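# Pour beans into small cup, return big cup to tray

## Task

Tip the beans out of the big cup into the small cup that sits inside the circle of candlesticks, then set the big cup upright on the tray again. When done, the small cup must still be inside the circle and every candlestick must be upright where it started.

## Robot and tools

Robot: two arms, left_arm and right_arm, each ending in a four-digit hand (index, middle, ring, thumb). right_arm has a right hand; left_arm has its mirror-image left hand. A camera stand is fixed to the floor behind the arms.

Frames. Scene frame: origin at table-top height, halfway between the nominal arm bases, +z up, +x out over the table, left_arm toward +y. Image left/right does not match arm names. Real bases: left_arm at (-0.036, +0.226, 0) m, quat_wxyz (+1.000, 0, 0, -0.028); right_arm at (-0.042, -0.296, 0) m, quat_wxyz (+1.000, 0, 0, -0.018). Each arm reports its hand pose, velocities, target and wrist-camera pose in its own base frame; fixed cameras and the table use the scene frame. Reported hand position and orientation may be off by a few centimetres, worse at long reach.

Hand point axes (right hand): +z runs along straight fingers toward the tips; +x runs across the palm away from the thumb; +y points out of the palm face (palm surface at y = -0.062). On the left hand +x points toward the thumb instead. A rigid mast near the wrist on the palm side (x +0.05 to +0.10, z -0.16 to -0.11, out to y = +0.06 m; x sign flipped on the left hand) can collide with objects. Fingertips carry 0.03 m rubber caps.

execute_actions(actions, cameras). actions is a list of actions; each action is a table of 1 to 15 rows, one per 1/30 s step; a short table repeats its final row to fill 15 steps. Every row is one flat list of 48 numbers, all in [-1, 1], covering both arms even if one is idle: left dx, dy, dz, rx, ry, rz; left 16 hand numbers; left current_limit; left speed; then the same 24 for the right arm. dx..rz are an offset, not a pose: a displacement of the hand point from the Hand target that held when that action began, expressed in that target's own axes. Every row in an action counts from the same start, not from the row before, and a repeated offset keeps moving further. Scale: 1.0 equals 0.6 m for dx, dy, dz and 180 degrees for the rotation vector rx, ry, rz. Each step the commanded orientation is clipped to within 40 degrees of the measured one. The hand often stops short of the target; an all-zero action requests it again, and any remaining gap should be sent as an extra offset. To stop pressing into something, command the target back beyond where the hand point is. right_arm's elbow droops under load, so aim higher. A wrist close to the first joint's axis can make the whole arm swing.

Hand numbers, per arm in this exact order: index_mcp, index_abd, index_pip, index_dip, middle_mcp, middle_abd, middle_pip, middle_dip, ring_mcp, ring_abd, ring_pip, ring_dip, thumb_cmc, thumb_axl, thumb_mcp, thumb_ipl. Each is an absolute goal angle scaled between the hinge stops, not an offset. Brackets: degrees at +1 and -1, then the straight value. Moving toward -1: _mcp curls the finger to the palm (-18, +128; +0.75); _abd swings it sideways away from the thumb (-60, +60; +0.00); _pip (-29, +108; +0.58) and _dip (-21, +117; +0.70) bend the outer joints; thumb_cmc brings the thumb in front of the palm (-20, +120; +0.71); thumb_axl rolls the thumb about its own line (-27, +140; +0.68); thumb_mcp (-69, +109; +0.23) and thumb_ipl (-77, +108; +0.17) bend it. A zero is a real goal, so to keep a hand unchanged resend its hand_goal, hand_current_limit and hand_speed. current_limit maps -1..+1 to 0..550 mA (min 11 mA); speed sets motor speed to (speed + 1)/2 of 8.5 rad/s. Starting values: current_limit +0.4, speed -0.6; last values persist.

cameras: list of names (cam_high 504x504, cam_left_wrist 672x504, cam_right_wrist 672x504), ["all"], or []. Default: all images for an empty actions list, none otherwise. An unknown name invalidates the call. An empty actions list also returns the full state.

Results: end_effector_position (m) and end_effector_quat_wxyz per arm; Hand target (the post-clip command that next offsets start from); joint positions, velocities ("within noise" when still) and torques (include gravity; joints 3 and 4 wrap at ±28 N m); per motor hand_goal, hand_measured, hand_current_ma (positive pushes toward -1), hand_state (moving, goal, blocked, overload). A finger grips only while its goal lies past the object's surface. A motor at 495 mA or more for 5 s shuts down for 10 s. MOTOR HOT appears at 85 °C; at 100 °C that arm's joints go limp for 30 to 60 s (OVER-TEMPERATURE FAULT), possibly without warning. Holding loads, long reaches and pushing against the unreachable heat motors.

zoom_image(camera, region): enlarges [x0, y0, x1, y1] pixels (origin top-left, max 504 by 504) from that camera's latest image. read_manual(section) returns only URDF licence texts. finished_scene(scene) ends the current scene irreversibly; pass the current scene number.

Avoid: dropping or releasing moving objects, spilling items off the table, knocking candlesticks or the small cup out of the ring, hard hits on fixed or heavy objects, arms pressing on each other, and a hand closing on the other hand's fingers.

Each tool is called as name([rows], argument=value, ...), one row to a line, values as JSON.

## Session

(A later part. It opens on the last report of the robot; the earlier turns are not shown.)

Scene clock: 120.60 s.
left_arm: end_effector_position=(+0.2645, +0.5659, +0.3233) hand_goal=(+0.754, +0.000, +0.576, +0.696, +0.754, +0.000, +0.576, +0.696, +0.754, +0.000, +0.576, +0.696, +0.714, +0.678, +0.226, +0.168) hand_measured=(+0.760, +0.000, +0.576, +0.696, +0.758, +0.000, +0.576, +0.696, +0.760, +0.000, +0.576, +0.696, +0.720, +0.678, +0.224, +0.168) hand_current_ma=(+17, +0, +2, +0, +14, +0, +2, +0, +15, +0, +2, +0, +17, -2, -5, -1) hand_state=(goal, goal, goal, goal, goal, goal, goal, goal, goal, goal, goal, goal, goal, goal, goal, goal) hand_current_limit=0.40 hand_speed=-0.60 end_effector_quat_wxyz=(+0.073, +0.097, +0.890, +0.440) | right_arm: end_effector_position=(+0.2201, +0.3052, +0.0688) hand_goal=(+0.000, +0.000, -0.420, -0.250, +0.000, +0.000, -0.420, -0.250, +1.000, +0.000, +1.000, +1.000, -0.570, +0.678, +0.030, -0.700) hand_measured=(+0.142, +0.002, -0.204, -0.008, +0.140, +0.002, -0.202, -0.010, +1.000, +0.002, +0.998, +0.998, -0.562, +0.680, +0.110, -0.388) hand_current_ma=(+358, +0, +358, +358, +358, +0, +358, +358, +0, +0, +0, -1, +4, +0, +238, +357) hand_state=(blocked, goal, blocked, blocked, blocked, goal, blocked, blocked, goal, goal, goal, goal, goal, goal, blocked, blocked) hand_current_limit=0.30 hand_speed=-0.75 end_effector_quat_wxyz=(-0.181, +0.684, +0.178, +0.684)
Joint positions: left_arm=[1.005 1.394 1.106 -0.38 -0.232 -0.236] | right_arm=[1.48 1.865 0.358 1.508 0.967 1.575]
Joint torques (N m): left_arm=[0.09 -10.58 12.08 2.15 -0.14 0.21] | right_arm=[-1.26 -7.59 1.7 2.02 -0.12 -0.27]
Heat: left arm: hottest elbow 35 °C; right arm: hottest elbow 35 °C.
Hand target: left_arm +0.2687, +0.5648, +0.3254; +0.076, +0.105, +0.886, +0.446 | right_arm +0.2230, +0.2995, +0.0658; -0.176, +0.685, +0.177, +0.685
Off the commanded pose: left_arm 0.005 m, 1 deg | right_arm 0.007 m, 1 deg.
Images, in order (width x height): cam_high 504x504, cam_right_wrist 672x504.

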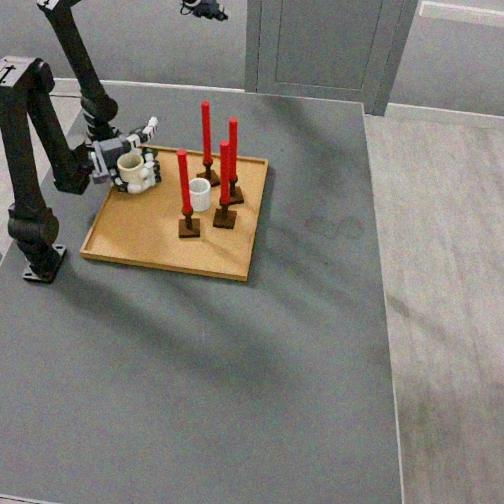

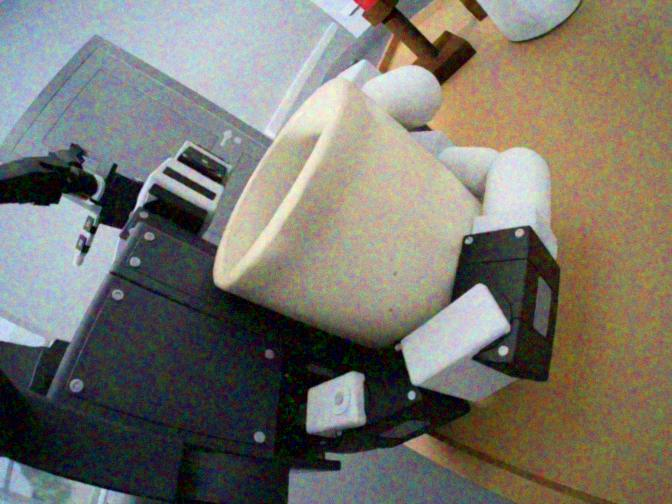

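execute_actions([
  [[0,0,0,0,0,0,0.754,0,0.576,0.696,0.754,0,0.576,0.696,0.754,0,0.576,0.696,0.714,0.678,0.226,0.168,0.4,-0.6,0.02,0,0,0,0,0,0.0,0,-0.42,-0.25,0.0,0,-0.42,-0.25,1.0,0,1.0,1.0,-0.57,0.678,0.03,-0.7,0.3,-0.75]],
  [[0,0,0,0,0,0,0.754,0,0.576,0.696,0.754,0,0.576,0.696,0.754,0,0.576,0.696,0.714,0.678,0.226,0.168,0.4,-0.6,0.04,0,0,0,0,0,0.0,0,-0.42,-0.25,0.0,0,-0.42,-0.25,1.0,0,1.0,1.0,-0.57,0.678,0.03,-0.7,0.3,-0.75]],
  [[0,0,0,0,0,0,0.754,0,0.576,0.696,0.754,0,0.576,0.696,0.754,0,0.576,0.696,0.714,0.678,0.226,0.168,0.4,-0.6,0.06,0,0,0,0,0,0.0,0,-0.42,-0.25,0.0,0,-0.42,-0.25,1.0,0,1.0,1.0,-0.57,0.678,0.03,-0.7,0.3,-0.75]],
], cameras=["cam_high","cam_right_wrist"])

Scene clock: 126.20 s.
left_arm: end_effector_position=(+0.2645, +0.5659, +0.3233) hand_goal=(+0.754, +0.000, +0.576, +0.696, +0.754, +0.000, +0.576, +0.696, +0.754, +0.000, +0.576, +0.696, +0.714, +0.678, +0.226, +0.168) hand_measured=(+0.760, +0.000, +0.576, +0.696, +0.758, +0.000, +0.576, +0.696, +0.760, +0.000, +0.576, +0.696, +0.720, +0.678, +0.224, +0.168) hand_current_ma=(+17, +0, +2, +0, +14, +0, +2, +0, +15, +0, +2, +0, +17, -2, -5, -1) hand_state=(goal, goal, goal, goal, goal, goal, goal, goal, goal, goal, goal, goal, goal, goal, goal, goal) hand_current_limit=0.40 hand_speed=-0.60 end_effector_quat_wxyz=(+0.073, +0.097, +0.890, +0.440) | right_arm: end_effector_position=(+0.2201, +0.2998, +0.1264) hand_goal=(+0.000, +0.000, -0.420, -0.250, +0.000, +0.000, -0.420, -0.250, +1.000, +0.000, +1.000, +1.000, -0.570, +0.678, +0.030, -0.700) hand_measured=(+0.142, +0.002, -0.204, -0.010, +0.140, +0.002, -0.202, -0.010, +1.000, +0.002, +0.998, +0.998, -0.562, +0.680, +0.110, -0.388) hand_current_ma=(+357, +0, +358, +357, +358, +0, +358, +358, +0, +0, +0, -1, +4, +1, +239, +358) hand_state=(blocked, goal, blocked, blocked, blocked, goal, blocked, blocked, goal, goal, goal, goal, goal, goal, blocked, blocked) hand_current_limit=0.30 hand_speed=-0.75 end_effector_quat_wxyz=(-0.173, +0.688, +0.187, +0.679)
Joint positions: left_arm=[1.005 1.394 1.106 -0.38 -0.232 -0.236] | right_arm=[1.478 1.549 0.339 1.179 0.965 1.58]
Joint torques (N m): left_arm=[0.38 -10.64 12.04 2.1 -0.14 0.22] | right_arm=[-1.26 -9.29 5.39 1.22 0.01 -0.36]
Heat: left arm: hottest elbow 35 °C; right arm: hottest elbow 35 °C.
Hand target: left_arm +0.2687, +0.5648, +0.3254; +0.076, +0.105, +0.886, +0.446 | right_arm +0.2229, +0.2997, +0.1378; -0.177, +0.685, +0.177, +0.685
Off the commanded pose: left_arm 0.005 m, 1 deg | right_arm 0.012 m, 1 deg.
Images, in order (width x height): cam_high 504x504, cam_right_wrist 672x504.

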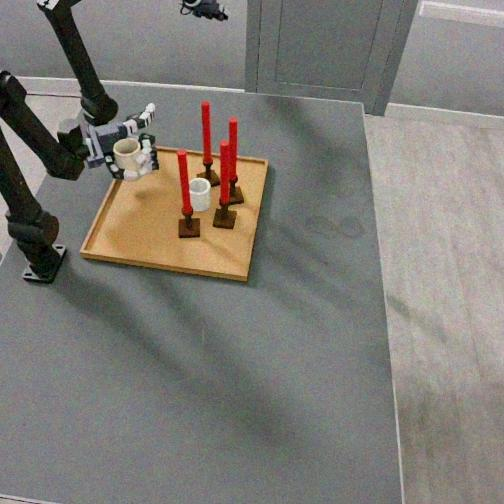

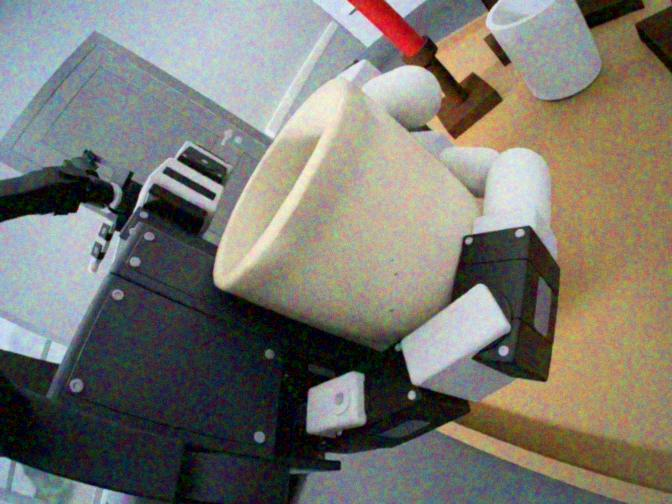

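execute_actions([
  [[0,0,0,0,0,0,0.754,0,0.576,0.696,0.754,0,0.576,0.696,0.754,0,0.576,0.696,0.714,0.678,0.226,0.168,0.4,-0.6,0.08,0,0,0,0,0,0.0,0,-0.42,-0.25,0.0,0,-0.42,-0.25,1.0,0,1.0,1.0,-0.57,0.678,0.03,-0.7,0.3,-0.75]],
  [[0,0,0,0,0,0,0.754,0,0.576,0.696,0.754,0,0.576,0.696,0.754,0,0.576,0.696,0.714,0.678,0.226,0.168,0.4,-0.6,0.08,0,0,0,0,0,0.0,0,-0.42,-0.25,0.0,0,-0.42,-0.25,1.0,0,1.0,1.0,-0.57,0.678,0.03,-0.7,0.3,-0.75]],
  [[0,0,0,0,0,0,0.754,0,0.576,0.696,0.754,0,0.576,0.696,0.754,0,0.576,0.696,0.714,0.678,0.226,0.168,0.4,-0.6,0.0133,0.0302,-0.0167,0,-0.0611,0,0.0,0,-0.42,-0.25,0.0,0,-0.42,-0.25,1.0,0,1.0,1.0,-0.57,0.678,0.03,-0.7,0.3,-0.75]],
  [[0,0,0,0,0,0,0.754,0,0.576,0.696,0.754,0,0.576,0.696,0.754,0,0.576,0.696,0.714,0.678,0.226,0.168,0.4,-0.6,0.0099,0.0302,-0.019,0,-0.0611,0,0.0,0,-0.42,-0.25,0.0,0,-0.42,-0.25,1.0,0,1.0,1.0,-0.57,0.678,0.03,-0.7,0.3,-0.75]],
  [[0,0,0,0,0,0,0.754,0,0.576,0.696,0.754,0,0.576,0.696,0.754,0,0.576,0.696,0.714,0.678,0.226,0.168,0.4,-0.6,0.0061,0.0302,-0.0205,0,-0.0611,0,0.0,0,-0.42,-0.25,0.0,0,-0.42,-0.25,1.0,0,1.0,1.0,-0.57,0.678,0.03,-0.7,0.3,-0.75]],
], cameras=["cam_high","cam_right_wrist"])

Scene clock: 131.53 s.
left_arm: end_effector_position=(+0.2645, +0.5659, +0.3233) hand_goal=(+0.754, +0.000, +0.576, +0.696, +0.754, +0.000, +0.576, +0.696, +0.754, +0.000, +0.576, +0.696, +0.714, +0.678, +0.226, +0.168) hand_measured=(+0.760, +0.000, +0.576, +0.696, +0.758, +0.000, +0.576, +0.696, +0.760, +0.000, +0.576, +0.696, +0.720, +0.678, +0.224, +0.168) hand_current_ma=(+17, +0, +2, +0, +14, +0, +2, +0, +15, +0, +2, +0, +17, -2, -5, -1) hand_state=(goal, goal, goal, goal, goal, goal, goal, goal, goal, goal, goal, goal, goal, goal, goal, goal) hand_current_limit=0.40 hand_speed=-0.60 end_effector_quat_wxyz=(+0.073, +0.097, +0.890, +0.440) | right_arm: end_effector_position=(+0.2151, +0.2179, +0.2120) hand_goal=(+0.000, +0.000, -0.420, -0.250, +0.000, +0.000, -0.420, -0.250, +1.000, +0.000, +1.000, +1.000, -0.570, +0.678, +0.030, -0.700) hand_measured=(+0.142, +0.002, -0.204, -0.012, +0.140, +0.002, -0.202, -0.012, +1.000, +0.002, +0.998, +0.998, -0.562, +0.680, +0.110, -0.390) hand_current_ma=(+357, +0, +358, +357, +357, +0, +358, +358, +0, +0, +0, -1, +4, +1, +239, +357) hand_state=(blocked, goal, blocked, blocked, blocked, goal, blocked, blocked, goal, goal, goal, goal, goal, goal, blocked, blocked) hand_current_limit=0.30 hand_speed=-0.75 end_effector_quat_wxyz=(-0.085, +0.860, +0.245, +0.440)
Joint positions: left_arm=[1.005 1.394 1.106 -0.38 -0.232 -0.236] | right_arm=[1.324 0.843 0.646 -0.654 0.649 2.087]
Joint torques (N m): left_arm=[0.09 -10.7 12.05 2.18 -0.14 0.22] | right_arm=[-1.2 -3.25 17.92 0.87 0.92 -0.16]
Heat: left arm: hottest elbow 35 °C; right arm: hottest elbow 35 °C.
Hand target: left_arm +0.2687, +0.5648, +0.3254; +0.076, +0.105, +0.886, +0.446 | right_arm +0.2230, +0.2376, +0.2579; -0.119, +0.851, +0.220, +0.462
Off the commanded pose: left_arm 0.005 m, 1 deg | right_arm 0.051 m, 6 deg.
Images, in order (width x height): cam_high 504x504, cam_right_wrist 672x504.

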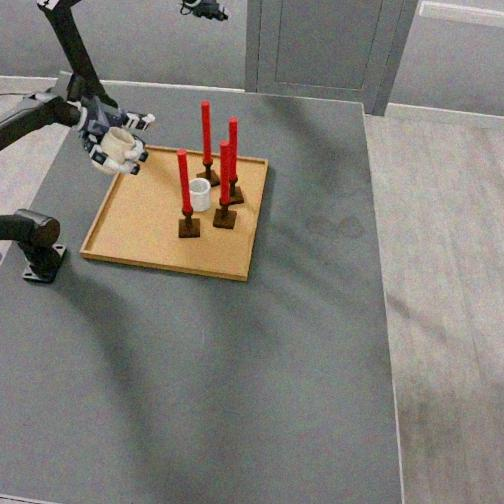

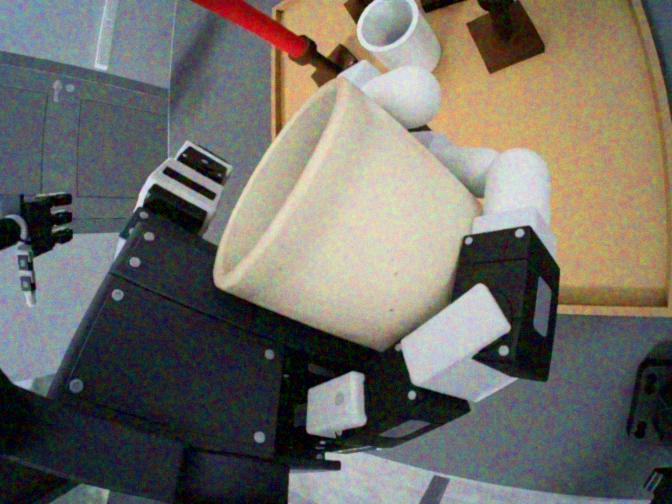

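execute_actions([
  [[0,0,0,0,0,0,0.754,0,0.576,0.696,0.754,0,0.576,0.696,0.754,0,0.576,0.696,0.714,0.678,0.226,0.168,0.4,-0.6,0.0095,0.024,-0.0221,0,-0.0611,0,0.0,0,-0.42,-0.25,0.0,0,-0.42,-0.25,1.0,0,1.0,1.0,-0.57,0.678,0.03,-0.7,0.3,-0.75]],
  [[0,0,0,0,0,0,0.754,0,0.576,0.696,0.754,0,0.576,0.696,0.754,0,0.576,0.696,0.714,0.678,0.226,0.168,0.4,-0.6,0.0051,0.024,-0.0235,0,-0.0611,0,0.0,0,-0.42,-0.25,0.0,0,-0.42,-0.25,1.0,0,1.0,1.0,-0.57,0.678,0.03,-0.7,0.3,-0.75]],
  [[0,0,0,0,0,0,0.754,0,0.576,0.696,0.754,0,0.576,0.696,0.754,0,0.576,0.696,0.714,0.678,0.226,0.168,0.4,-0.6,0.0005,0.024,-0.024,0,-0.0611,0,0.0,0,-0.42,-0.25,0.0,0,-0.42,-0.25,1.0,0,1.0,1.0,-0.57,0.678,0.03,-0.7,0.3,-0.75]],
  [[0,0,0,0,0,0,0.754,0,0.576,0.696,0.754,0,0.576,0.696,0.754,0,0.576,0.696,0.714,0.678,0.226,0.168,0.4,-0.6,-0.004,0.024,-0.0237,0,-0.0611,0,0.0,0,-0.42,-0.25,0.0,0,-0.42,-0.25,1.0,0,1.0,1.0,-0.57,0.678,0.03,-0.7,0.3,-0.75]],
], cameras=["cam_high","cam_right_wrist"])

Scene clock: 136.43 s.
left_arm: end_effector_position=(+0.2645, +0.5659, +0.3233) hand_goal=(+0.754, +0.000, +0.576, +0.696, +0.754, +0.000, +0.576, +0.696, +0.754, +0.000, +0.576, +0.696, +0.714, +0.678, +0.226, +0.168) hand_measured=(+0.760, +0.000, +0.576, +0.696, +0.758, +0.000, +0.576, +0.696, +0.760, +0.000, +0.576, +0.696, +0.720, +0.678, +0.224, +0.168) hand_current_ma=(+17, +0, +2, +0, +14, +0, +2, +0, +15, +0, +2, +0, +17, -2, -5, -1) hand_state=(goal, goal, goal, goal, goal, goal, goal, goal, goal, goal, goal, goal, goal, goal, goal, goal) hand_current_limit=0.40 hand_speed=-0.60 end_effector_quat_wxyz=(+0.073, +0.097, +0.890, +0.440) | right_arm: end_effector_position=(+0.2098, +0.1589, +0.2743) hand_goal=(+0.000, +0.000, -0.420, -0.250, +0.000, +0.000, -0.420, -0.250, +1.000, +0.000, +1.000, +1.000, -0.570, +0.678, +0.030, -0.700) hand_measured=(+0.142, +0.002, -0.204, -0.014, +0.140, +0.002, -0.200, -0.016, +0.996, +0.002, +0.998, +0.998, -0.562, +0.680, +0.110, -0.390) hand_current_ma=(+357, +0, +357, +358, +358, +0, +358, +357, -1, +0, +0, -1, +4, +1, +239, +358) hand_state=(blocked, goal, blocked, blocked, blocked, goal, blocked, blocked, goal, goal, goal, goal, goal, goal, blocked, blocked) hand_current_limit=0.30 hand_speed=-0.75 end_effector_quat_wxyz=(-0.007, +0.965, +0.248, +0.085)
Joint positions: left_arm=[1.005 1.394 1.106 -0.38 -0.232 -0.236] | right_arm=[0.971 1.052 1.123 -1.503 0.1 2.031]
Joint torques (N m): left_arm=[0.32 -10.52 12.12 2.09 -0.14 0.2] | right_arm=[-1.14 -3.6 16.51 -0.35 0.35 -0.16]
Heat: left arm: hottest elbow 35 °C; right arm: hottest elbow 36 °C.
Hand target: left_arm +0.2687, +0.5648, +0.3254; +0.076, +0.105, +0.886, +0.446 | right_arm +0.2228, +0.1717, +0.3058; -0.028, +0.962, +0.248, +0.110
Off the commanded pose: left_arm 0.005 m, 1 deg | right_arm 0.037 m, 4 deg.
Images, in order (width x height): cam_high 504x504, cam_right_wrist 672x504.

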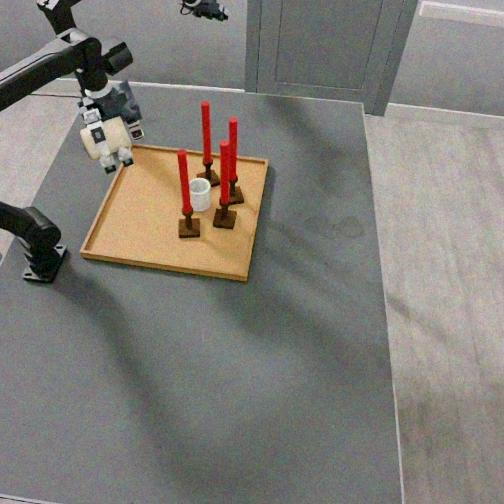

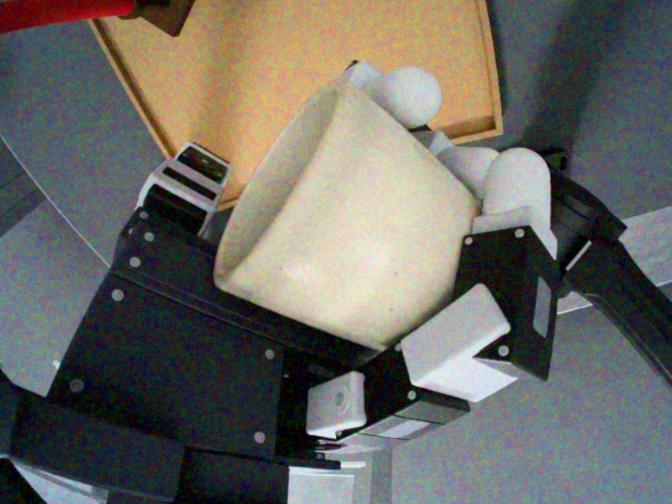

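execute_actions([
  [[0,0,0,0,0,0,0.754,0,0.576,0.696,0.754,0,0.576,0.696,0.754,0,0.576,0.696,0.714,0.678,0.226,0.168,0.4,-0.6,0.037,0.0013,0.0263,0,-0.0161,0,0.0,0,-0.42,-0.25,0.0,0,-0.42,-0.25,1.0,0,1.0,1.0,-0.57,0.678,0.03,-0.7,0.3,-0.75]],
  [[0,0,0,0,0,0,0.754,0,0.576,0.696,0.754,0,0.576,0.696,0.754,0,0.576,0.696,0.714,0.678,0.226,0.168,0.4,-0.6,0.0383,0.0013,0.0244,0,-0.0161,0,0.0,0,-0.42,-0.25,0.0,0,-0.42,-0.25,1.0,0,1.0,1.0,-0.57,0.678,0.03,-0.7,0.3,-0.75]],
  [[0,0,0,0,0,0,0.754,0,0.576,0.696,0.754,0,0.576,0.696,0.754,0,0.576,0.696,0.714,0.678,0.226,0.168,0.4,-0.6,0.0396,0.0013,0.0223,0,-0.0161,0,0.0,0,-0.42,-0.25,0.0,0,-0.42,-0.25,1.0,0,1.0,1.0,-0.57,0.678,0.03,-0.7,0.3,-0.75]],
], cameras=["cam_high","cam_right_wrist"])

zoom_image(camera="cam_high", region=[90, 70, 250, 230])

Scene clock: 146.03 s.
left_arm: end_effector_position=(+0.2645, +0.5659, +0.3233) hand_goal=(+0.754, +0.000, +0.576, +0.696, +0.754, +0.000, +0.576, +0.696, +0.754, +0.000, +0.576, +0.696, +0.714, +0.678, +0.226, +0.168) hand_measured=(+0.760, +0.000, +0.576, +0.696, +0.758, +0.000, +0.576, +0.696, +0.760, +0.000, +0.576, +0.696, +0.720, +0.678, +0.224, +0.168) hand_current_ma=(+17, +0, +2, +0, +14, +0, +2, +0, +15, +0, +2, +0, +17, -2, -5, -1) hand_state=(goal, goal, goal, goal, goal, goal, goal, goal, goal, goal, goal, goal, goal, goal, goal, goal) hand_current_limit=0.40 hand_speed=-0.60 end_effector_quat_wxyz=(+0.073, +0.097, +0.890, +0.440) | right_arm: end_effector_position=(+0.2744, +0.1935, +0.2442) hand_goal=(+0.000, +0.000, -0.420, -0.250, +0.000, +0.000, -0.420, -0.250, +1.000, +0.000, +1.000, +1.000, -0.570, +0.678, +0.030, -0.700) hand_measured=(+0.142, +0.002, -0.204, -0.014, +0.140, +0.002, -0.200, -0.016, +0.996, +0.002, +0.998, +0.998, -0.562, +0.680, +0.110, -0.390) hand_current_ma=(+357, +0, +357, +357, +357, +0, +358, +357, -1, +0, +0, -1, +4, +1, +239, +357) hand_state=(blocked, goal, blocked, blocked, blocked, goal, blocked, blocked, goal, goal, goal, goal, goal, goal, blocked, blocked) hand_current_limit=0.30 hand_speed=-0.75 end_effector_quat_wxyz=(+0.011, +0.968, +0.249, +0.007)
Joint positions: left_arm=[1.005 1.394 1.106 -0.38 -0.232 -0.236] | right_arm=[0.847 1.326 1.261 -1.508 0.025 1.913]
Joint torques (N m): left_arm=[0.26 -10.64 12.04 2.15 -0.14 0.21] | right_arm=[-1.08 -8.47 15.98 -0.66 0.31 -0.07]
Heat: left arm: hottest elbow 35 °C; right arm: hottest elbow 38 °C.
Hand target: left_arm +0.2687, +0.5648, +0.3254; +0.076, +0.105, +0.886, +0.446 | right_arm +0.2901, +0.2062, +0.2748; -0.009, +0.968, +0.250, +0.037
Off the commanded pose: left_arm 0.005 m, 1 deg | right_arm 0.037 m, 4 deg.
Images, in order (width x height): cam_high 504x504, cam_right_wrist 672x504.

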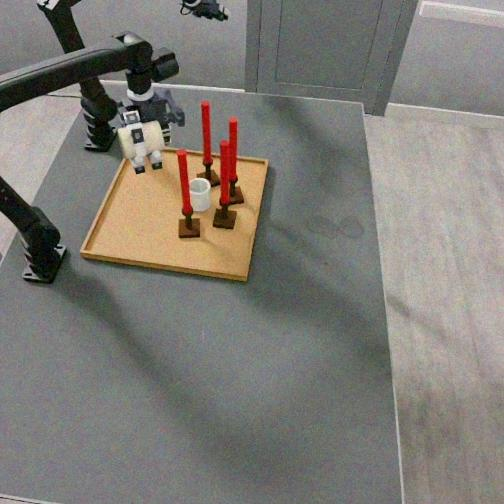

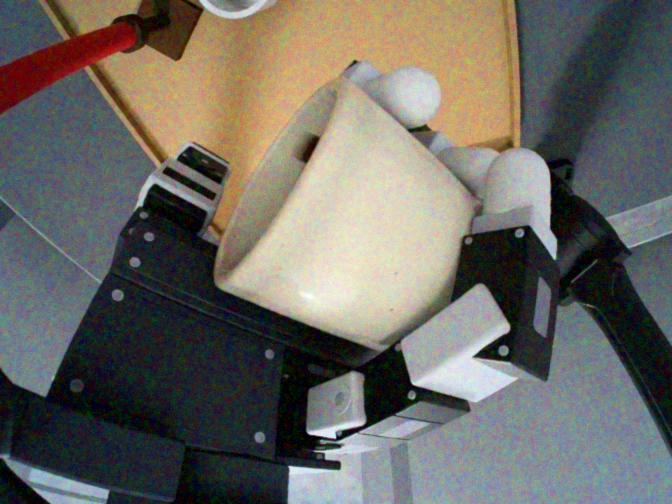

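Scaled by 3.150 from the camera's 504x504 image, which has a finer 720x720 frame.

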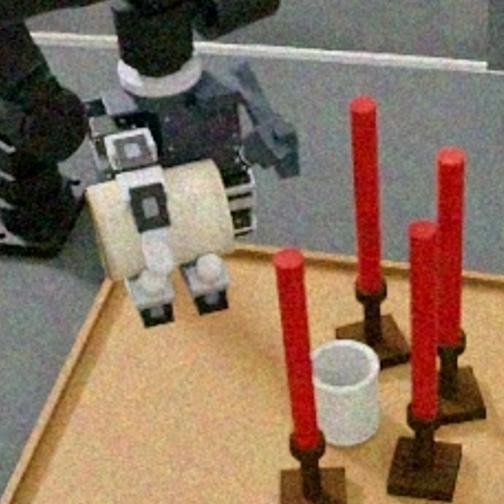

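execute_actions([
  [[0,0,0,0,0,0,0.754,0,0.576,0.696,0.754,0,0.576,0.696,0.754,0,0.576,0.696,0.714,0.678,0.226,0.168,0.4,-0.6,0.0407,0.0025,0.0202,0,-0.0161,0,0.0,0,-0.42,-0.25,0.0,0,-0.42,-0.25,1.0,0,1.0,1.0,-0.57,0.678,0.03,-0.7,0.3,-0.75]],
  [[0,0,0,0,0,0,0.754,0,0.576,0.696,0.754,0,0.576,0.696,0.754,0,0.576,0.696,0.714,0.678,0.226,0.168,0.4,-0.6,0.0417,0.0025,0.018,0,-0.0161,0,0.0,0,-0.42,-0.25,0.0,0,-0.42,-0.25,1.0,0,1.0,1.0,-0.57,0.678,0.03,-0.7,0.3,-0.75]],
], cameras=["cam_high","cam_right_wrist"])

zoom_image(camera="cam_high", region=[110, 80, 260, 230])

Scene clock: 150.53 s.
left_arm: end_effector_position=(+0.2645, +0.5659, +0.3233) hand_goal=(+0.754, +0.000, +0.576, +0.696, +0.754, +0.000, +0.576, +0.696, +0.754, +0.000, +0.576, +0.696, +0.714, +0.678, +0.226, +0.168) hand_measured=(+0.760, +0.000, +0.576, +0.696, +0.758, +0.000, +0.576, +0.696, +0.760, +0.000, +0.576, +0.696, +0.720, +0.678, +0.224, +0.168) hand_current_ma=(+17, +0, +2, +0, +14, +0, +2, +0, +15, +0, +2, +0, +17, -2, -5, -1) hand_state=(goal, goal, goal, goal, goal, goal, goal, goal, goal, goal, goal, goal, goal, goal, goal, goal) hand_current_limit=0.40 hand_speed=-0.60 end_effector_quat_wxyz=(+0.073, +0.097, +0.890, +0.440) | right_arm: end_effector_position=(+0.3193, +0.2167, +0.2259) hand_goal=(+0.000, +0.000, -0.420, -0.250, +0.000, +0.000, -0.420, -0.250, +1.000, +0.000, +1.000, +1.000, -0.570, +0.678, +0.030, -0.700) hand_measured=(+0.142, +0.002, -0.204, -0.014, +0.140, +0.002, -0.200, -0.016, +0.996, +0.002, +0.998, +0.998, -0.562, +0.680, +0.110, -0.390) hand_current_ma=(+357, +0, +357, +358, +357, +0, +358, +358, -1, +0, +0, -1, +4, +1, +239, +358) hand_state=(blocked, goal, blocked, blocked, blocked, goal, blocked, blocked, goal, goal, goal, goal, goal, goal, blocked, blocked) hand_current_limit=0.30 hand_speed=-0.75 end_effector_quat_wxyz=(+0.020, +0.967, +0.250, -0.040)
Joint positions: left_arm=[1.005 1.394 1.106 -0.38 -0.232 -0.236] | right_arm=[0.79 1.511 1.396 -1.546 -0.006 1.856]
Joint torques (N m): left_arm=[0.09 -10.64 12.08 2.14 -0.13 0.2] | right_arm=[-1.14 -11.28 15.42 -1.01 0.22 -0.03]
Heat: left arm: hottest elbow 35 °C; right arm: hottest elbow 38 °C.
Hand target: left_arm +0.2687, +0.5648, +0.3254; +0.076, +0.105, +0.886, +0.446 | right_arm +0.3357, +0.2280, +0.2544; +0.004, +0.968, +0.250, -0.013
Off the commanded pose: left_arm 0.005 m, 1 deg | right_arm 0.035 m, 4 deg.
Images, in order (width x height): cam_high 504x504, cam_right_wrist 672x504.

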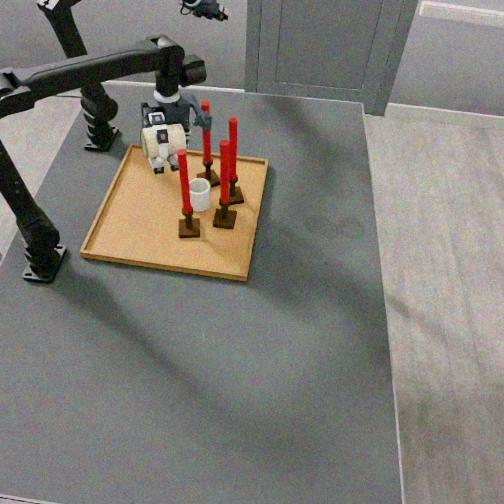

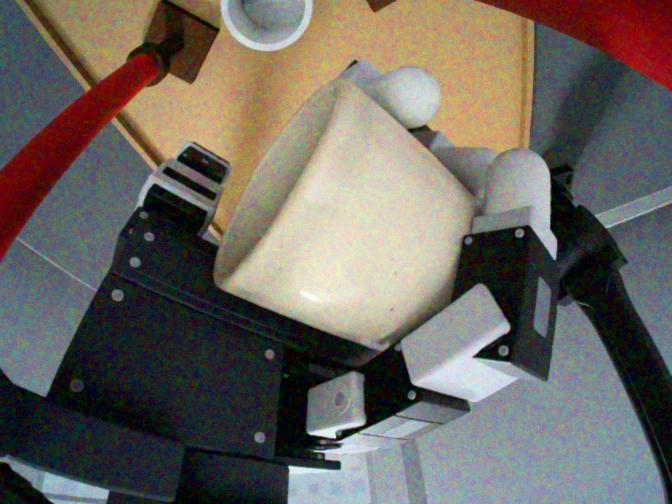

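Scaled by 3.360 from the camera's 504x504 image, which has a finer 720x720 frame.

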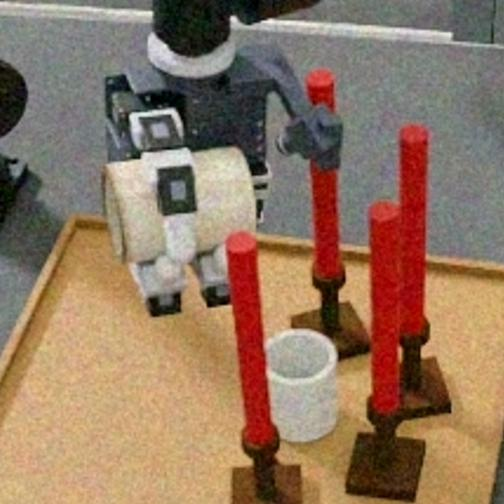

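execute_actions([
  [[0,0,0,0,0,0,0.754,0,0.576,0.696,0.754,0,0.576,0.696,0.754,0,0.576,0.696,0.714,0.678,0.226,0.168,0.4,-0.6,0.0052,0.0017,0.0048,0,-0.013,0,0.0,0,-0.42,-0.25,0.0,0,-0.42,-0.25,1.0,0,1.0,1.0,-0.57,0.678,0.03,-0.7,0.3,-0.75]],
  [[0,0,0,0,0,0,0.754,0,0.576,0.696,0.754,0,0.576,0.696,0.754,0,0.576,0.696,0.714,0.678,0.226,0.168,0.4,-0.6,0.0052,0.0017,0.0048,0,-0.013,0,0.0,0,-0.42,-0.25,0.0,0,-0.42,-0.25,1.0,0,1.0,1.0,-0.57,0.678,0.03,-0.7,0.3,-0.75]],
  [[0,0,0,0,0,0,0.754,0,0.576,0.696,0.754,0,0.576,0.696,0.754,0,0.576,0.696,0.714,0.678,0.226,0.168,0.4,-0.6,0.0052,0.0017,0.0048,0,-0.013,0,0.0,0,-0.42,-0.25,0.0,0,-0.42,-0.25,1.0,0,1.0,1.0,-0.57,0.678,0.03,-0.7,0.3,-0.75]],
], cameras=["cam_high","cam_right_wrist"])

zoom_image(camera="cam_high", region=[140, 110, 260, 230])

Scene clock: 155.20 s.
left_arm: end_effector_position=(+0.2645, +0.5659, +0.3233) hand_goal=(+0.754, +0.000, +0.576, +0.696, +0.754, +0.000, +0.576, +0.696, +0.754, +0.000, +0.576, +0.696, +0.714, +0.678, +0.226, +0.168) hand_measured=(+0.760, +0.000, +0.576, +0.696, +0.758, +0.000, +0.576, +0.696, +0.760, +0.000, +0.576, +0.696, +0.720, +0.678, +0.224, +0.168) hand_current_ma=(+17, +0, +2, +0, +14, +0, +2, +0, +15, +0, +2, +0, +17, -2, -5, -1) hand_state=(goal, goal, goal, goal, goal, goal, goal, goal, goal, goal, goal, goal, goal, goal, goal, goal) hand_current_limit=0.40 hand_speed=-0.60 end_effector_quat_wxyz=(+0.073, +0.097, +0.890, +0.440) | right_arm: end_effector_position=(+0.3288, +0.2197, +0.2213) hand_goal=(+0.000, +0.000, -0.420, -0.250, +0.000, +0.000, -0.420, -0.250, +1.000, +0.000, +1.000, +1.000, -0.570, +0.678, +0.030, -0.700) hand_measured=(+0.142, +0.002, -0.204, -0.014, +0.140, +0.002, -0.200, -0.016, +0.996, +0.002, +0.998, +0.998, -0.562, +0.680, +0.110, -0.390) hand_current_ma=(+357, +0, +358, +357, +357, +0, +357, +357, -1, +0, +0, -1, +4, +1, +239, +357) hand_state=(blocked, goal, blocked, blocked, blocked, goal, blocked, blocked, goal, goal, goal, goal, goal, goal, blocked, blocked) hand_current_limit=0.30 hand_speed=-0.75 end_effector_quat_wxyz=(+0.032, +0.963, +0.250, -0.094)
Joint positions: left_arm=[1.005 1.394 1.106 -0.38 -0.232 -0.236] | right_arm=[0.768 1.603 1.475 -1.64 -0.036 1.827]
Joint torques (N m): left_arm=[0.26 -10.58 12.01 2.14 -0.14 0.21] | right_arm=[-1.26 -11.81 15.1 -1.32 0.17 0.01]
Heat: left arm: hottest elbow 35 °C; right arm: hottest elbow 39 °C.
Hand target: left_arm +0.2687, +0.5648, +0.3254; +0.076, +0.105, +0.886, +0.446 | right_arm +0.3450, +0.2297, +0.2452; +0.019, +0.966, +0.249, -0.072
Off the commanded pose: left_arm 0.005 m, 1 deg | right_arm 0.030 m, 3 deg.
Images, in order (width x height): cam_high 504x504, cam_right_wrist 672x504.

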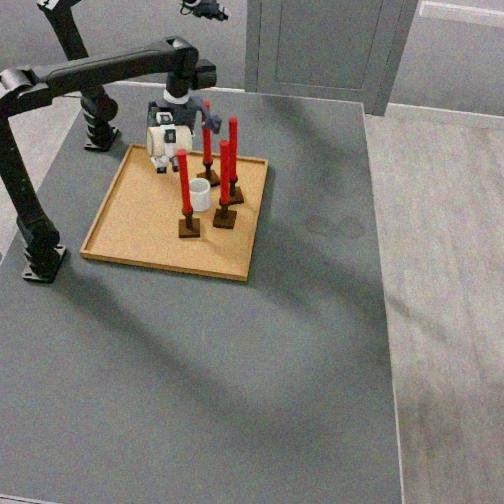

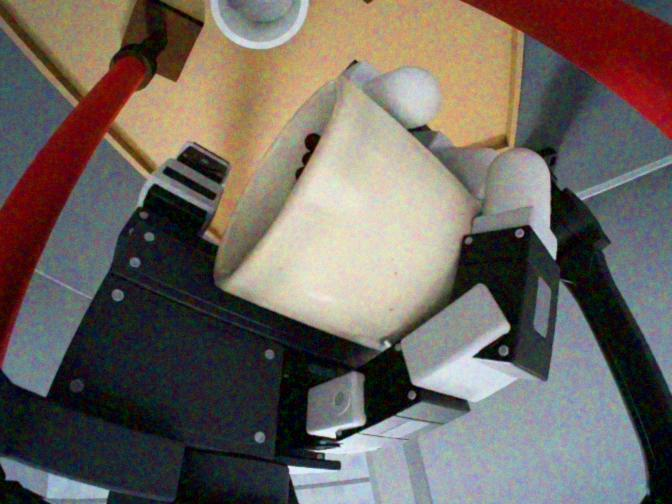

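Scaled by 4.200 from the camera's 504x504 image, which has a finer 720x720 frame.

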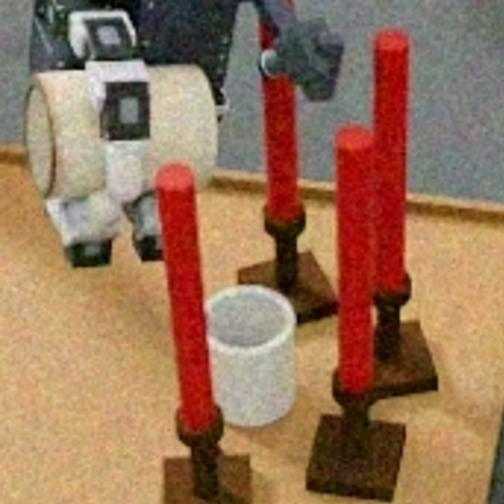

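execute_actions([
  [[0,0,0,0,0,0,0.754,0,0.576,0.696,0.754,0,0.576,0.696,0.754,0,0.576,0.696,0.714,0.678,0.226,0.168,0.4,-0.6,0,0.0063,-0.0037,-0.0278,0,0,0.0,0,-0.42,-0.25,0.0,0,-0.42,-0.25,1.0,0,1.0,1.0,-0.57,0.678,0.03,-0.7,0.3,-0.75]],
  [[0,0,0,0,0,0,0.754,0,0.576,0.696,0.754,0,0.576,0.696,0.754,0,0.576,0.696,0.714,0.678,0.226,0.168,0.4,-0.6,0,0.0063,-0.0037,-0.0278,0,0,0.0,0,-0.42,-0.25,0.0,0,-0.42,-0.25,1.0,0,1.0,1.0,-0.57,0.678,0.03,-0.7,0.3,-0.75]],
  [[0,0,0,0,0,0,0.754,0,0.576,0.696,0.754,0,0.576,0.696,0.754,0,0.576,0.696,0.714,0.678,0.226,0.168,0.4,-0.6,0,-0.0065,0.003,0.0278,0,0,0.0,0,-0.42,-0.25,0.0,0,-0.42,-0.25,1.0,0,1.0,1.0,-0.57,0.678,0.03,-0.7,0.3,-0.75]],
  [[0,0,0,0,0,0,0.754,0,0.576,0.696,0.754,0,0.576,0.696,0.754,0,0.576,0.696,0.714,0.678,0.226,0.168,0.4,-0.6,0,-0.0065,0.003,0.0278,0,0,0.0,0,-0.42,-0.25,0.0,0,-0.42,-0.25,1.0,0,1.0,1.0,-0.57,0.678,0.03,-0.7,0.3,-0.75]],
], cameras=["cam_high","cam_right_wrist"])

zoom_image(camera="cam_high", region=[150, 130, 250, 230])

zoom_image(camera="cam_right_wrist", region=[180, 0, 380, 200])

Scene clock: 160.03 s.
left_arm: end_effector_position=(+0.2645, +0.5659, +0.3233) hand_goal=(+0.754, +0.000, +0.576, +0.696, +0.754, +0.000, +0.576, +0.696, +0.754, +0.000, +0.576, +0.696, +0.714, +0.678, +0.226, +0.168) hand_measured=(+0.760, +0.000, +0.576, +0.696, +0.758, +0.000, +0.576, +0.696, +0.760, +0.000, +0.576, +0.696, +0.720, +0.678, +0.224, +0.168) hand_current_ma=(+17, +0, +2, +0, +14, +0, +2, +0, +15, +0, +2, +0, +17, -2, -5, -1) hand_state=(goal, goal, goal, goal, goal, goal, goal, goal, goal, goal, goal, goal, goal, goal, goal, goal) hand_current_limit=0.40 hand_speed=-0.60 end_effector_quat_wxyz=(+0.073, +0.097, +0.890, +0.440) | right_arm: end_effector_position=(+0.3277, +0.2175, +0.2157) hand_goal=(+0.000, +0.000, -0.420, -0.250, +0.000, +0.000, -0.420, -0.250, +1.000, +0.000, +1.000, +1.000, -0.570, +0.678, +0.030, -0.700) hand_measured=(+0.142, +0.002, -0.204, -0.014, +0.140, +0.002, -0.200, -0.016, +0.996, +0.002, +0.998, +0.998, -0.562, +0.680, +0.110, -0.390) hand_current_ma=(+358, +0, +357, +357, +357, +0, +357, +357, -1, +0, +0, -1, +4, +1, +239, +358) hand_state=(blocked, goal, blocked, blocked, blocked, goal, blocked, blocked, goal, goal, goal, goal, goal, goal, blocked, blocked) hand_current_limit=0.30 hand_speed=-0.75 end_effector_quat_wxyz=(+0.042, +0.961, +0.248, -0.111)
Joint positions: left_arm=[1.005 1.394 1.106 -0.38 -0.232 -0.236] | right_arm=[0.766 1.624 1.476 -1.658 -0.036 1.827]
Joint torques (N m): left_arm=[0.21 -10.46 12.05 2.11 -0.14 0.22] | right_arm=[-1.14 -13.74 14.94 -0.8 0.17 0.08]
Heat: left arm: hottest elbow 35 °C; right arm: hottest elbow 39 °C.
Hand target: left_arm +0.2687, +0.5648, +0.3254; +0.076, +0.105, +0.886, +0.446 | right_arm +0.3450, +0.2296, +0.2454; +0.019, +0.966, +0.249, -0.072
Off the commanded pose: left_arm 0.005 m, 1 deg | right_arm 0.036 m, 5 deg.
Images, in order (width x height): cam_high 504x504, cam_right_wrist 672x504.

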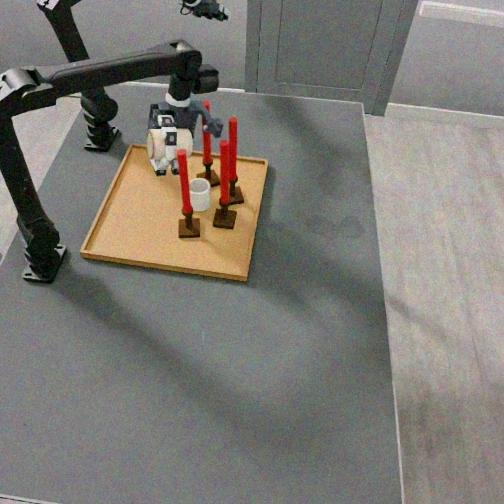

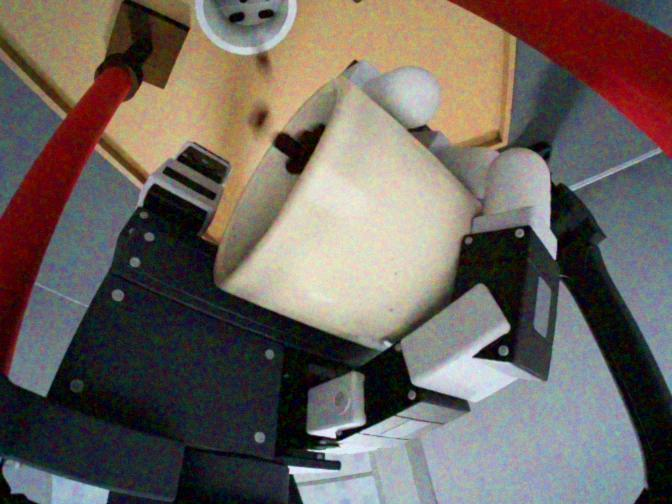

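Scaled by 5.040 from the camera's 504x504 image, which has a finer 720x720 frame.

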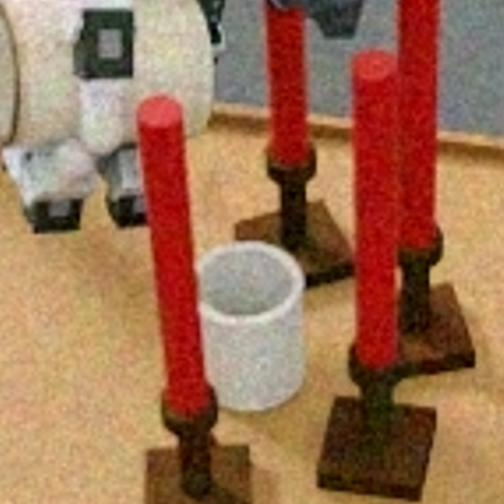

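Scaled by 2.520 from the camera's 672x504 image, which has a finer 960x720 frame.

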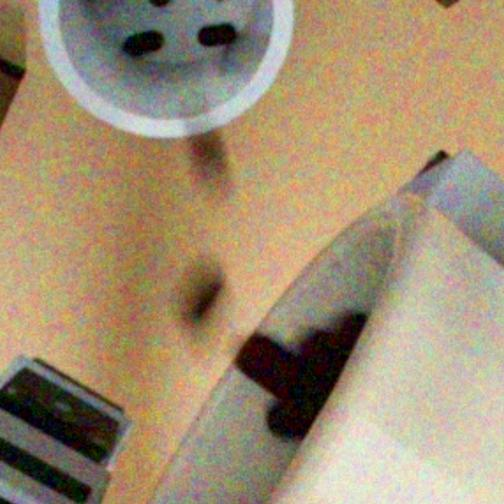

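execute_actions(actions=[], cameras=["cam_right_wrist"])

zoom_image(camera="cam_right_wrist", region=[180, 0, 380, 200])

Scene clock: 161.20 s.
left_arm: end_effector_position=(+0.2645, +0.5659, +0.3233) hand_goal=(+0.754, +0.000, +0.576, +0.696, +0.754, +0.000, +0.576, +0.696, +0.754, +0.000, +0.576, +0.696, +0.714, +0.678, +0.226, +0.168) hand_measured=(+0.760, +0.000, +0.576, +0.696, +0.758, +0.000, +0.576, +0.696, +0.760, +0.000, +0.576, +0.696, +0.720, +0.678, +0.224, +0.168) hand_current_ma=(+17, +0, +2, +0, +14, +0, +2, +0, +15, +0, +2, +0, +17, -2, -5, -1) hand_state=(goal, goal, goal, goal, goal, goal, goal, goal, goal, goal, goal, goal, goal, goal, goal, goal) hand_current_limit=0.40 hand_speed=-0.60 end_effector_quat_wxyz=(+0.073, +0.097, +0.890, +0.440) | right_arm: end_effector_position=(+0.3277, +0.2176, +0.2157) hand_goal=(+0.000, +0.000, -0.420, -0.250, +0.000, +0.000, -0.420, -0.250, +1.000, +0.000, +1.000, +1.000, -0.570, +0.678, +0.030, -0.700) hand_measured=(+0.142, +0.002, -0.204, -0.014, +0.140, +0.002, -0.200, -0.016, +0.996, +0.002, +0.998, +0.998, -0.562, +0.680, +0.110, -0.390) hand_current_ma=(+358, +0, +357, +357, +358, +0, +358, +358, -1, +0, +0, -1, +4, +1, +239, +358) hand_state=(blocked, goal, blocked, blocked, blocked, goal, blocked, blocked, goal, goal, goal, goal, goal, goal, blocked, blocked) hand_current_limit=0.30 hand_speed=-0.75 end_effector_quat_wxyz=(+0.041, +0.961, +0.249, -0.111)
Joint positions: left_arm=[1.005 1.394 1.106 -0.38 -0.232 -0.236] | right_arm=[0.766 1.624 1.476 -1.658 -0.036 1.826]
Joint velocities: within noise
Joint torques (N m): left_arm=[0.03 -10.58 12.05 2.19 -0.14 0.22] | right_arm=[-1.08 -13.8 14.9 -0.81 0.16 0.05]
Heat: left arm: hottest elbow 35 °C; right arm: hottest elbow 39 °C.
Hand target: left_arm +0.2687, +0.5648, +0.3254; +0.076, +0.105, +0.886, +0.446 | right_arm +0.3450, +0.2297, +0.2453; +0.019, +0.966, +0.249, -0.072
Off the commanded pose: left_arm 0.005 m, 1 deg | right_arm 0.036 m, 5 deg.
Images, in order (width x height): cam_right_wrist 672x504.

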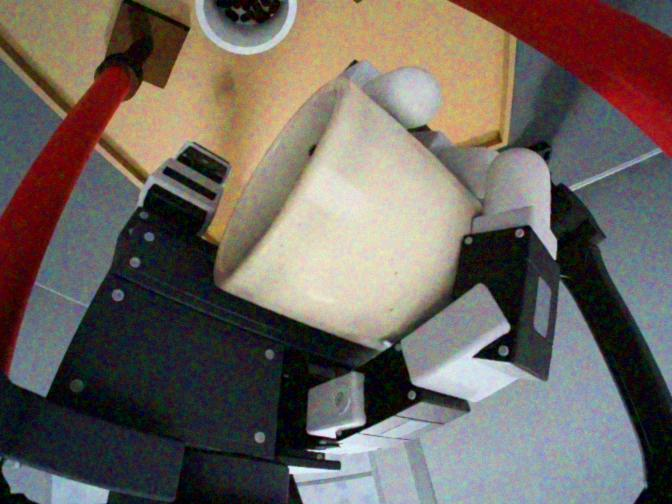

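Scaled by 2.520 from the camera's 672x504 image, which has a finer 960x720 frame.

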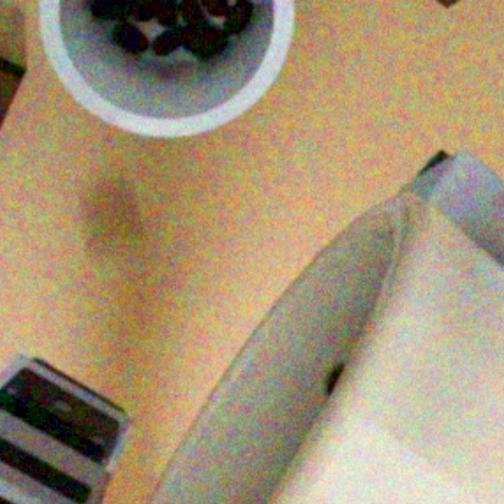

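execute_actions([
  [[0,0,0,0,0,0,0.754,0,0.576,0.696,0.754,0,0.576,0.696,0.754,0,0.576,0.696,0.714,0.678,0.226,0.168,0.4,-0.6,0,0.0063,-0.0037,-0.0278,0,0,0.0,0,-0.42,-0.25,0.0,0,-0.42,-0.25,1.0,0,1.0,1.0,-0.57,0.678,0.03,-0.7,0.3,-0.75]],
  [[0,0,0,0,0,0,0.754,0,0.576,0.696,0.754,0,0.576,0.696,0.754,0,0.576,0.696,0.714,0.678,0.226,0.168,0.4,-0.6,0,0.0063,-0.0037,-0.0278,0,0,0.0,0,-0.42,-0.25,0.0,0,-0.42,-0.25,1.0,0,1.0,1.0,-0.57,0.678,0.03,-0.7,0.3,-0.75]],
  [[0,0,0,0,0,0,0.754,0,0.576,0.696,0.754,0,0.576,0.696,0.754,0,0.576,0.696,0.714,0.678,0.226,0.168,0.4,-0.6,0,-0.0065,0.003,0.0278,0,0,0.0,0,-0.42,-0.25,0.0,0,-0.42,-0.25,1.0,0,1.0,1.0,-0.57,0.678,0.03,-0.7,0.3,-0.75]],
  [[0,0,0,0,0,0,0.754,0,0.576,0.696,0.754,0,0.576,0.696,0.754,0,0.576,0.696,0.714,0.678,0.226,0.168,0.4,-0.6,0,-0.0065,0.003,0.0278,0,0,0.0,0,-0.42,-0.25,0.0,0,-0.42,-0.25,1.0,0,1.0,1.0,-0.57,0.678,0.03,-0.7,0.3,-0.75]],
], cameras=["cam_high","cam_right_wrist"])

zoom_image(camera="cam_right_wrist", region=[180, 0, 380, 200])

zoom_image(camera="cam_high", region=[150, 130, 250, 230])

Scene clock: 164.83 s.
left_arm: end_effector_position=(+0.2645, +0.5659, +0.3233) hand_goal=(+0.754, +0.000, +0.576, +0.696, +0.754, +0.000, +0.576, +0.696, +0.754, +0.000, +0.576, +0.696, +0.714, +0.678, +0.226, +0.168) hand_measured=(+0.760, +0.000, +0.576, +0.696, +0.758, +0.000, +0.576, +0.696, +0.760, +0.000, +0.576, +0.696, +0.720, +0.678, +0.224, +0.168) hand_current_ma=(+17, +0, +2, +0, +14, +0, +2, +0, +15, +0, +2, +0, +17, -2, -5, -1) hand_state=(goal, goal, goal, goal, goal, goal, goal, goal, goal, goal, goal, goal, goal, goal, goal, goal) hand_current_limit=0.40 hand_speed=-0.60 end_effector_quat_wxyz=(+0.073, +0.097, +0.890, +0.440) | right_arm: end_effector_position=(+0.3278, +0.2174, +0.2160) hand_goal=(+0.000, +0.000, -0.420, -0.250, +0.000, +0.000, -0.420, -0.250, +1.000, +0.000, +1.000, +1.000, -0.570, +0.678, +0.030, -0.700) hand_measured=(+0.142, +0.002, -0.204, -0.014, +0.140, +0.002, -0.200, -0.016, +0.996, +0.002, +0.998, +0.998, -0.562, +0.680, +0.110, -0.390) hand_current_ma=(+358, +0, +358, +358, +358, +0, +357, +358, -1, +0, +0, -1, +4, +1, +239, +357) hand_state=(blocked, goal, blocked, blocked, blocked, goal, blocked, blocked, goal, goal, goal, goal, goal, goal, blocked, blocked) hand_current_limit=0.30 hand_speed=-0.75 end_effector_quat_wxyz=(+0.042, +0.961, +0.248, -0.111)
Joint positions: left_arm=[1.005 1.394 1.106 -0.38 -0.232 -0.236] | right_arm=[0.766 1.624 1.477 -1.659 -0.036 1.827]
Joint torques (N m): left_arm=[0.32 -10.7 12.05 2.15 -0.14 0.22] | right_arm=[-0.97 -13.86 14.9 -0.81 0.18 0.07]
Heat: left arm: hottest elbow 35 °C; right arm: hottest elbow 39 °C.
Hand target: left_arm +0.2687, +0.5648, +0.3254; +0.076, +0.105, +0.886, +0.446 | right_arm +0.3451, +0.2295, +0.2455; +0.019, +0.966, +0.249, -0.072
Off the commanded pose: left_arm 0.005 m, 1 deg | right_arm 0.036 m, 5 deg.
Images, in order (width x height): cam_high 504x504, cam_right_wrist 672x504.

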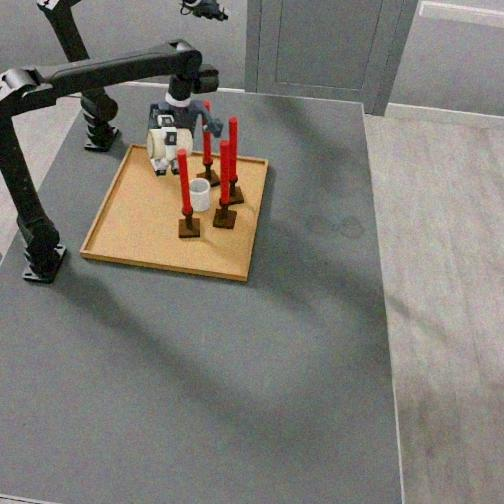

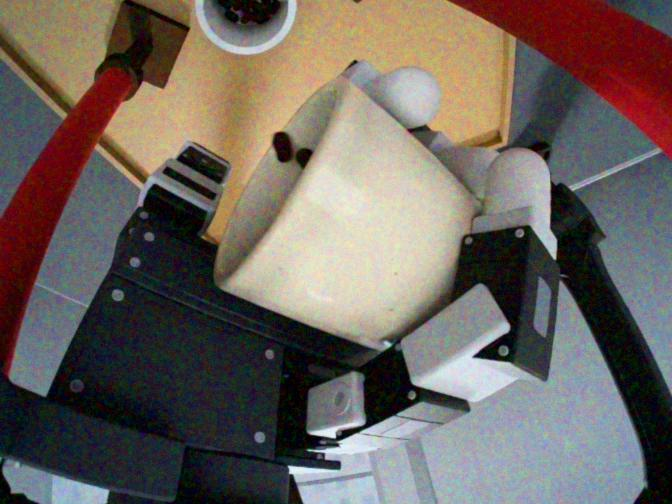

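Scaled by 2.520 from the camera's 672x504 image, which has a finer 960x720 frame.

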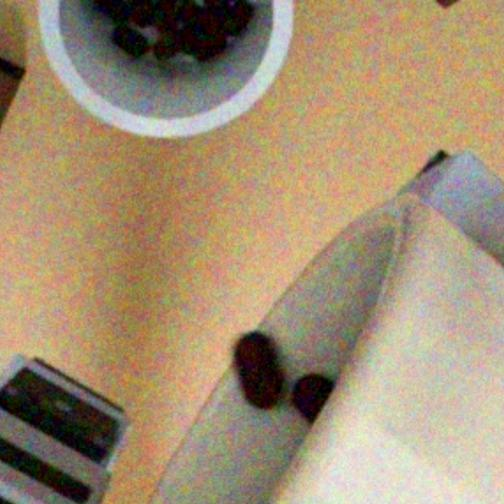

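Scaled by 5.040 from the camera's 504x504 image, which has a finer 720x720 frame.

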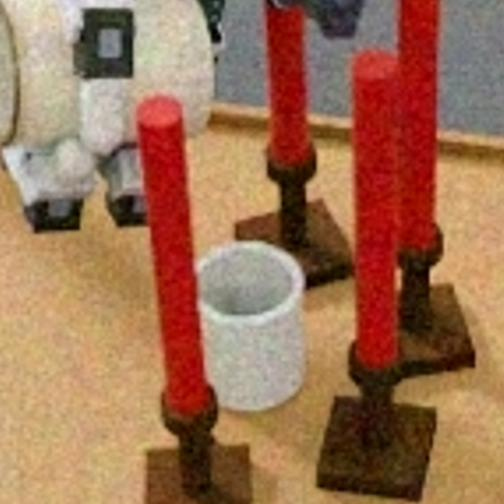

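execute_actions([
  [[0,0,0,0,0,0,0.754,0,0.576,0.696,0.754,0,0.576,0.696,0.754,0,0.576,0.696,0.714,0.678,0.226,0.168,0.4,-0.6,0,0.0063,-0.0037,-0.0278,0,0,0.0,0,-0.42,-0.25,0.0,0,-0.42,-0.25,1.0,0,1.0,1.0,-0.57,0.678,0.03,-0.7,0.3,-0.75]],
  [[0,0,0,0,0,0,0.754,0,0.576,0.696,0.754,0,0.576,0.696,0.754,0,0.576,0.696,0.714,0.678,0.226,0.168,0.4,-0.6,0,0.0063,-0.0037,-0.0278,0,0,0.0,0,-0.42,-0.25,0.0,0,-0.42,-0.25,1.0,0,1.0,1.0,-0.57,0.678,0.03,-0.7,0.3,-0.75]],
  [[0,0,0,0,0,0,0.754,0,0.576,0.696,0.754,0,0.576,0.696,0.754,0,0.576,0.696,0.714,0.678,0.226,0.168,0.4,-0.6,0,-0.0065,0.003,0.0278,0,0,0.0,0,-0.42,-0.25,0.0,0,-0.42,-0.25,1.0,0,1.0,1.0,-0.57,0.678,0.03,-0.7,0.3,-0.75]],
  [[0,0,0,0,0,0,0.754,0,0.576,0.696,0.754,0,0.576,0.696,0.754,0,0.576,0.696,0.714,0.678,0.226,0.168,0.4,-0.6,0,-0.0065,0.003,0.0278,0,0,0.0,0,-0.42,-0.25,0.0,0,-0.42,-0.25,1.0,0,1.0,1.0,-0.57,0.678,0.03,-0.7,0.3,-0.75]],
  [[0,0,0,0,0,0,0.754,0,0.576,0.696,0.754,0,0.576,0.696,0.754,0,0.576,0.696,0.714,0.678,0.226,0.168,0.4,-0.6,0,0.0063,-0.0037,-0.0278,0,0,0.0,0,-0.42,-0.25,0.0,0,-0.42,-0.25,1.0,0,1.0,1.0,-0.57,0.678,0.03,-0.7,0.3,-0.75]],
  [[0,0,0,0,0,0,0.754,0,0.576,0.696,0.754,0,0.576,0.696,0.754,0,0.576,0.696,0.714,0.678,0.226,0.168,0.4,-0.6,0,0.0063,-0.0037,-0.0278,0,0,0.0,0,-0.42,-0.25,0.0,0,-0.42,-0.25,1.0,0,1.0,1.0,-0.57,0.678,0.03,-0.7,0.3,-0.75]],
  [[0,0,0,0,0,0,0.754,0,0.576,0.696,0.754,0,0.576,0.696,0.754,0,0.576,0.696,0.714,0.678,0.226,0.168,0.4,-0.6,0,-0.0065,0.003,0.0278,0,0,0.0,0,-0.42,-0.25,0.0,0,-0.42,-0.25,1.0,0,1.0,1.0,-0.57,0.678,0.03,-0.7,0.3,-0.75]],
  [[0,0,0,0,0,0,0.754,0,0.576,0.696,0.754,0,0.576,0.696,0.754,0,0.576,0.696,0.714,0.678,0.226,0.168,0.4,-0.6,0,-0.0065,0.003,0.0278,0,0,0.0,0,-0.42,-0.25,0.0,0,-0.42,-0.25,1.0,0,1.0,1.0,-0.57,0.678,0.03,-0.7,0.3,-0.75]],
], cameras=["cam_right_wrist"])

zoom_image(camera="cam_right_wrist", region=[180, 0, 380, 200])

Scene clock: 171.77 s.
left_arm: end_effector_position=(+0.2645, +0.5659, +0.3233) hand_goal=(+0.754, +0.000, +0.576, +0.696, +0.754, +0.000, +0.576, +0.696, +0.754, +0.000, +0.576, +0.696, +0.714, +0.678, +0.226, +0.168) hand_measured=(+0.760, +0.000, +0.576, +0.696, +0.758, +0.000, +0.576, +0.696, +0.760, +0.000, +0.576, +0.696, +0.720, +0.678, +0.224, +0.168) hand_current_ma=(+17, +0, +2, +0, +14, +0, +2, +0, +15, +0, +2, +0, +17, -2, -5, -1) hand_state=(goal, goal, goal, goal, goal, goal, goal, goal, goal, goal, goal, goal, goal, goal, goal, goal) hand_current_limit=0.40 hand_speed=-0.60 end_effector_quat_wxyz=(+0.073, +0.097, +0.890, +0.440) | right_arm: end_effector_position=(+0.3280, +0.2174, +0.2166) hand_goal=(+0.000, +0.000, -0.420, -0.250, +0.000, +0.000, -0.420, -0.250, +1.000, +0.000, +1.000, +1.000, -0.570, +0.678, +0.030, -0.700) hand_measured=(+0.142, +0.002, -0.204, -0.014, +0.140, +0.002, -0.200, -0.016, +0.996, +0.002, +0.998, +0.998, -0.562, +0.680, +0.110, -0.390) hand_current_ma=(+358, +0, +358, +357, +358, +0, +357, +357, -1, +0, +0, -1, +4, +1, +239, +357) hand_state=(blocked, goal, blocked, blocked, blocked, goal, blocked, blocked, goal, goal, goal, goal, goal, goal, blocked, blocked) hand_current_limit=0.30 hand_speed=-0.75 end_effector_quat_wxyz=(+0.042, +0.961, +0.248, -0.111)
Joint positions: left_arm=[1.005 1.394 1.106 -0.38 -0.232 -0.236] | right_arm=[0.766 1.624 1.478 -1.66 -0.036 1.826]
Joint torques (N m): left_arm=[0.26 -10.7 12.1 2.15 -0.14 0.21] | right_arm=[-1.03 -13.8 14.86 -0.8 0.17 0.05]
Heat: left arm: hottest elbow 36 °C; right arm: hottest elbow 40 °C.
Hand target: left_arm +0.2687, +0.5648, +0.3254; +0.076, +0.105, +0.886, +0.446 | right_arm +0.3452, +0.2294, +0.2459; +0.019, +0.966, +0.249, -0.072
Off the commanded pose: left_arm 0.005 m, 1 deg | right_arm 0.036 m, 5 deg.
Images, in order (width x height): cam_right_wrist 672x504.

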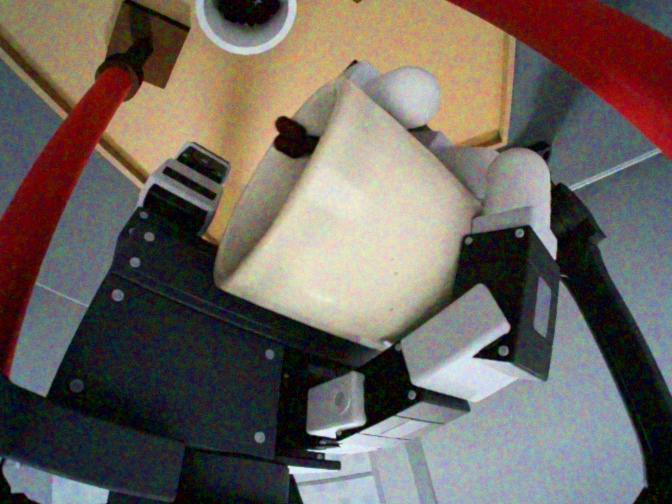

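Scaled by 2.520 from the camera's 672x504 image, which has a finer 960x720 frame.

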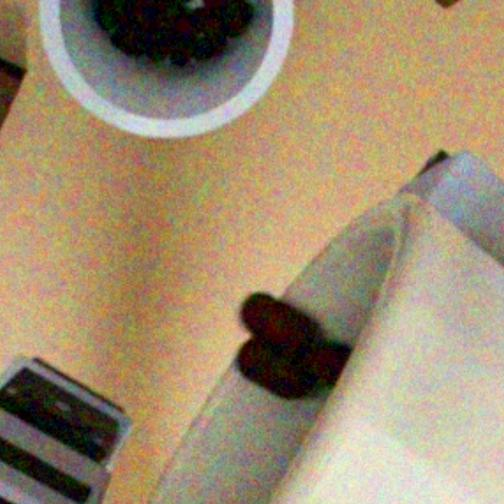

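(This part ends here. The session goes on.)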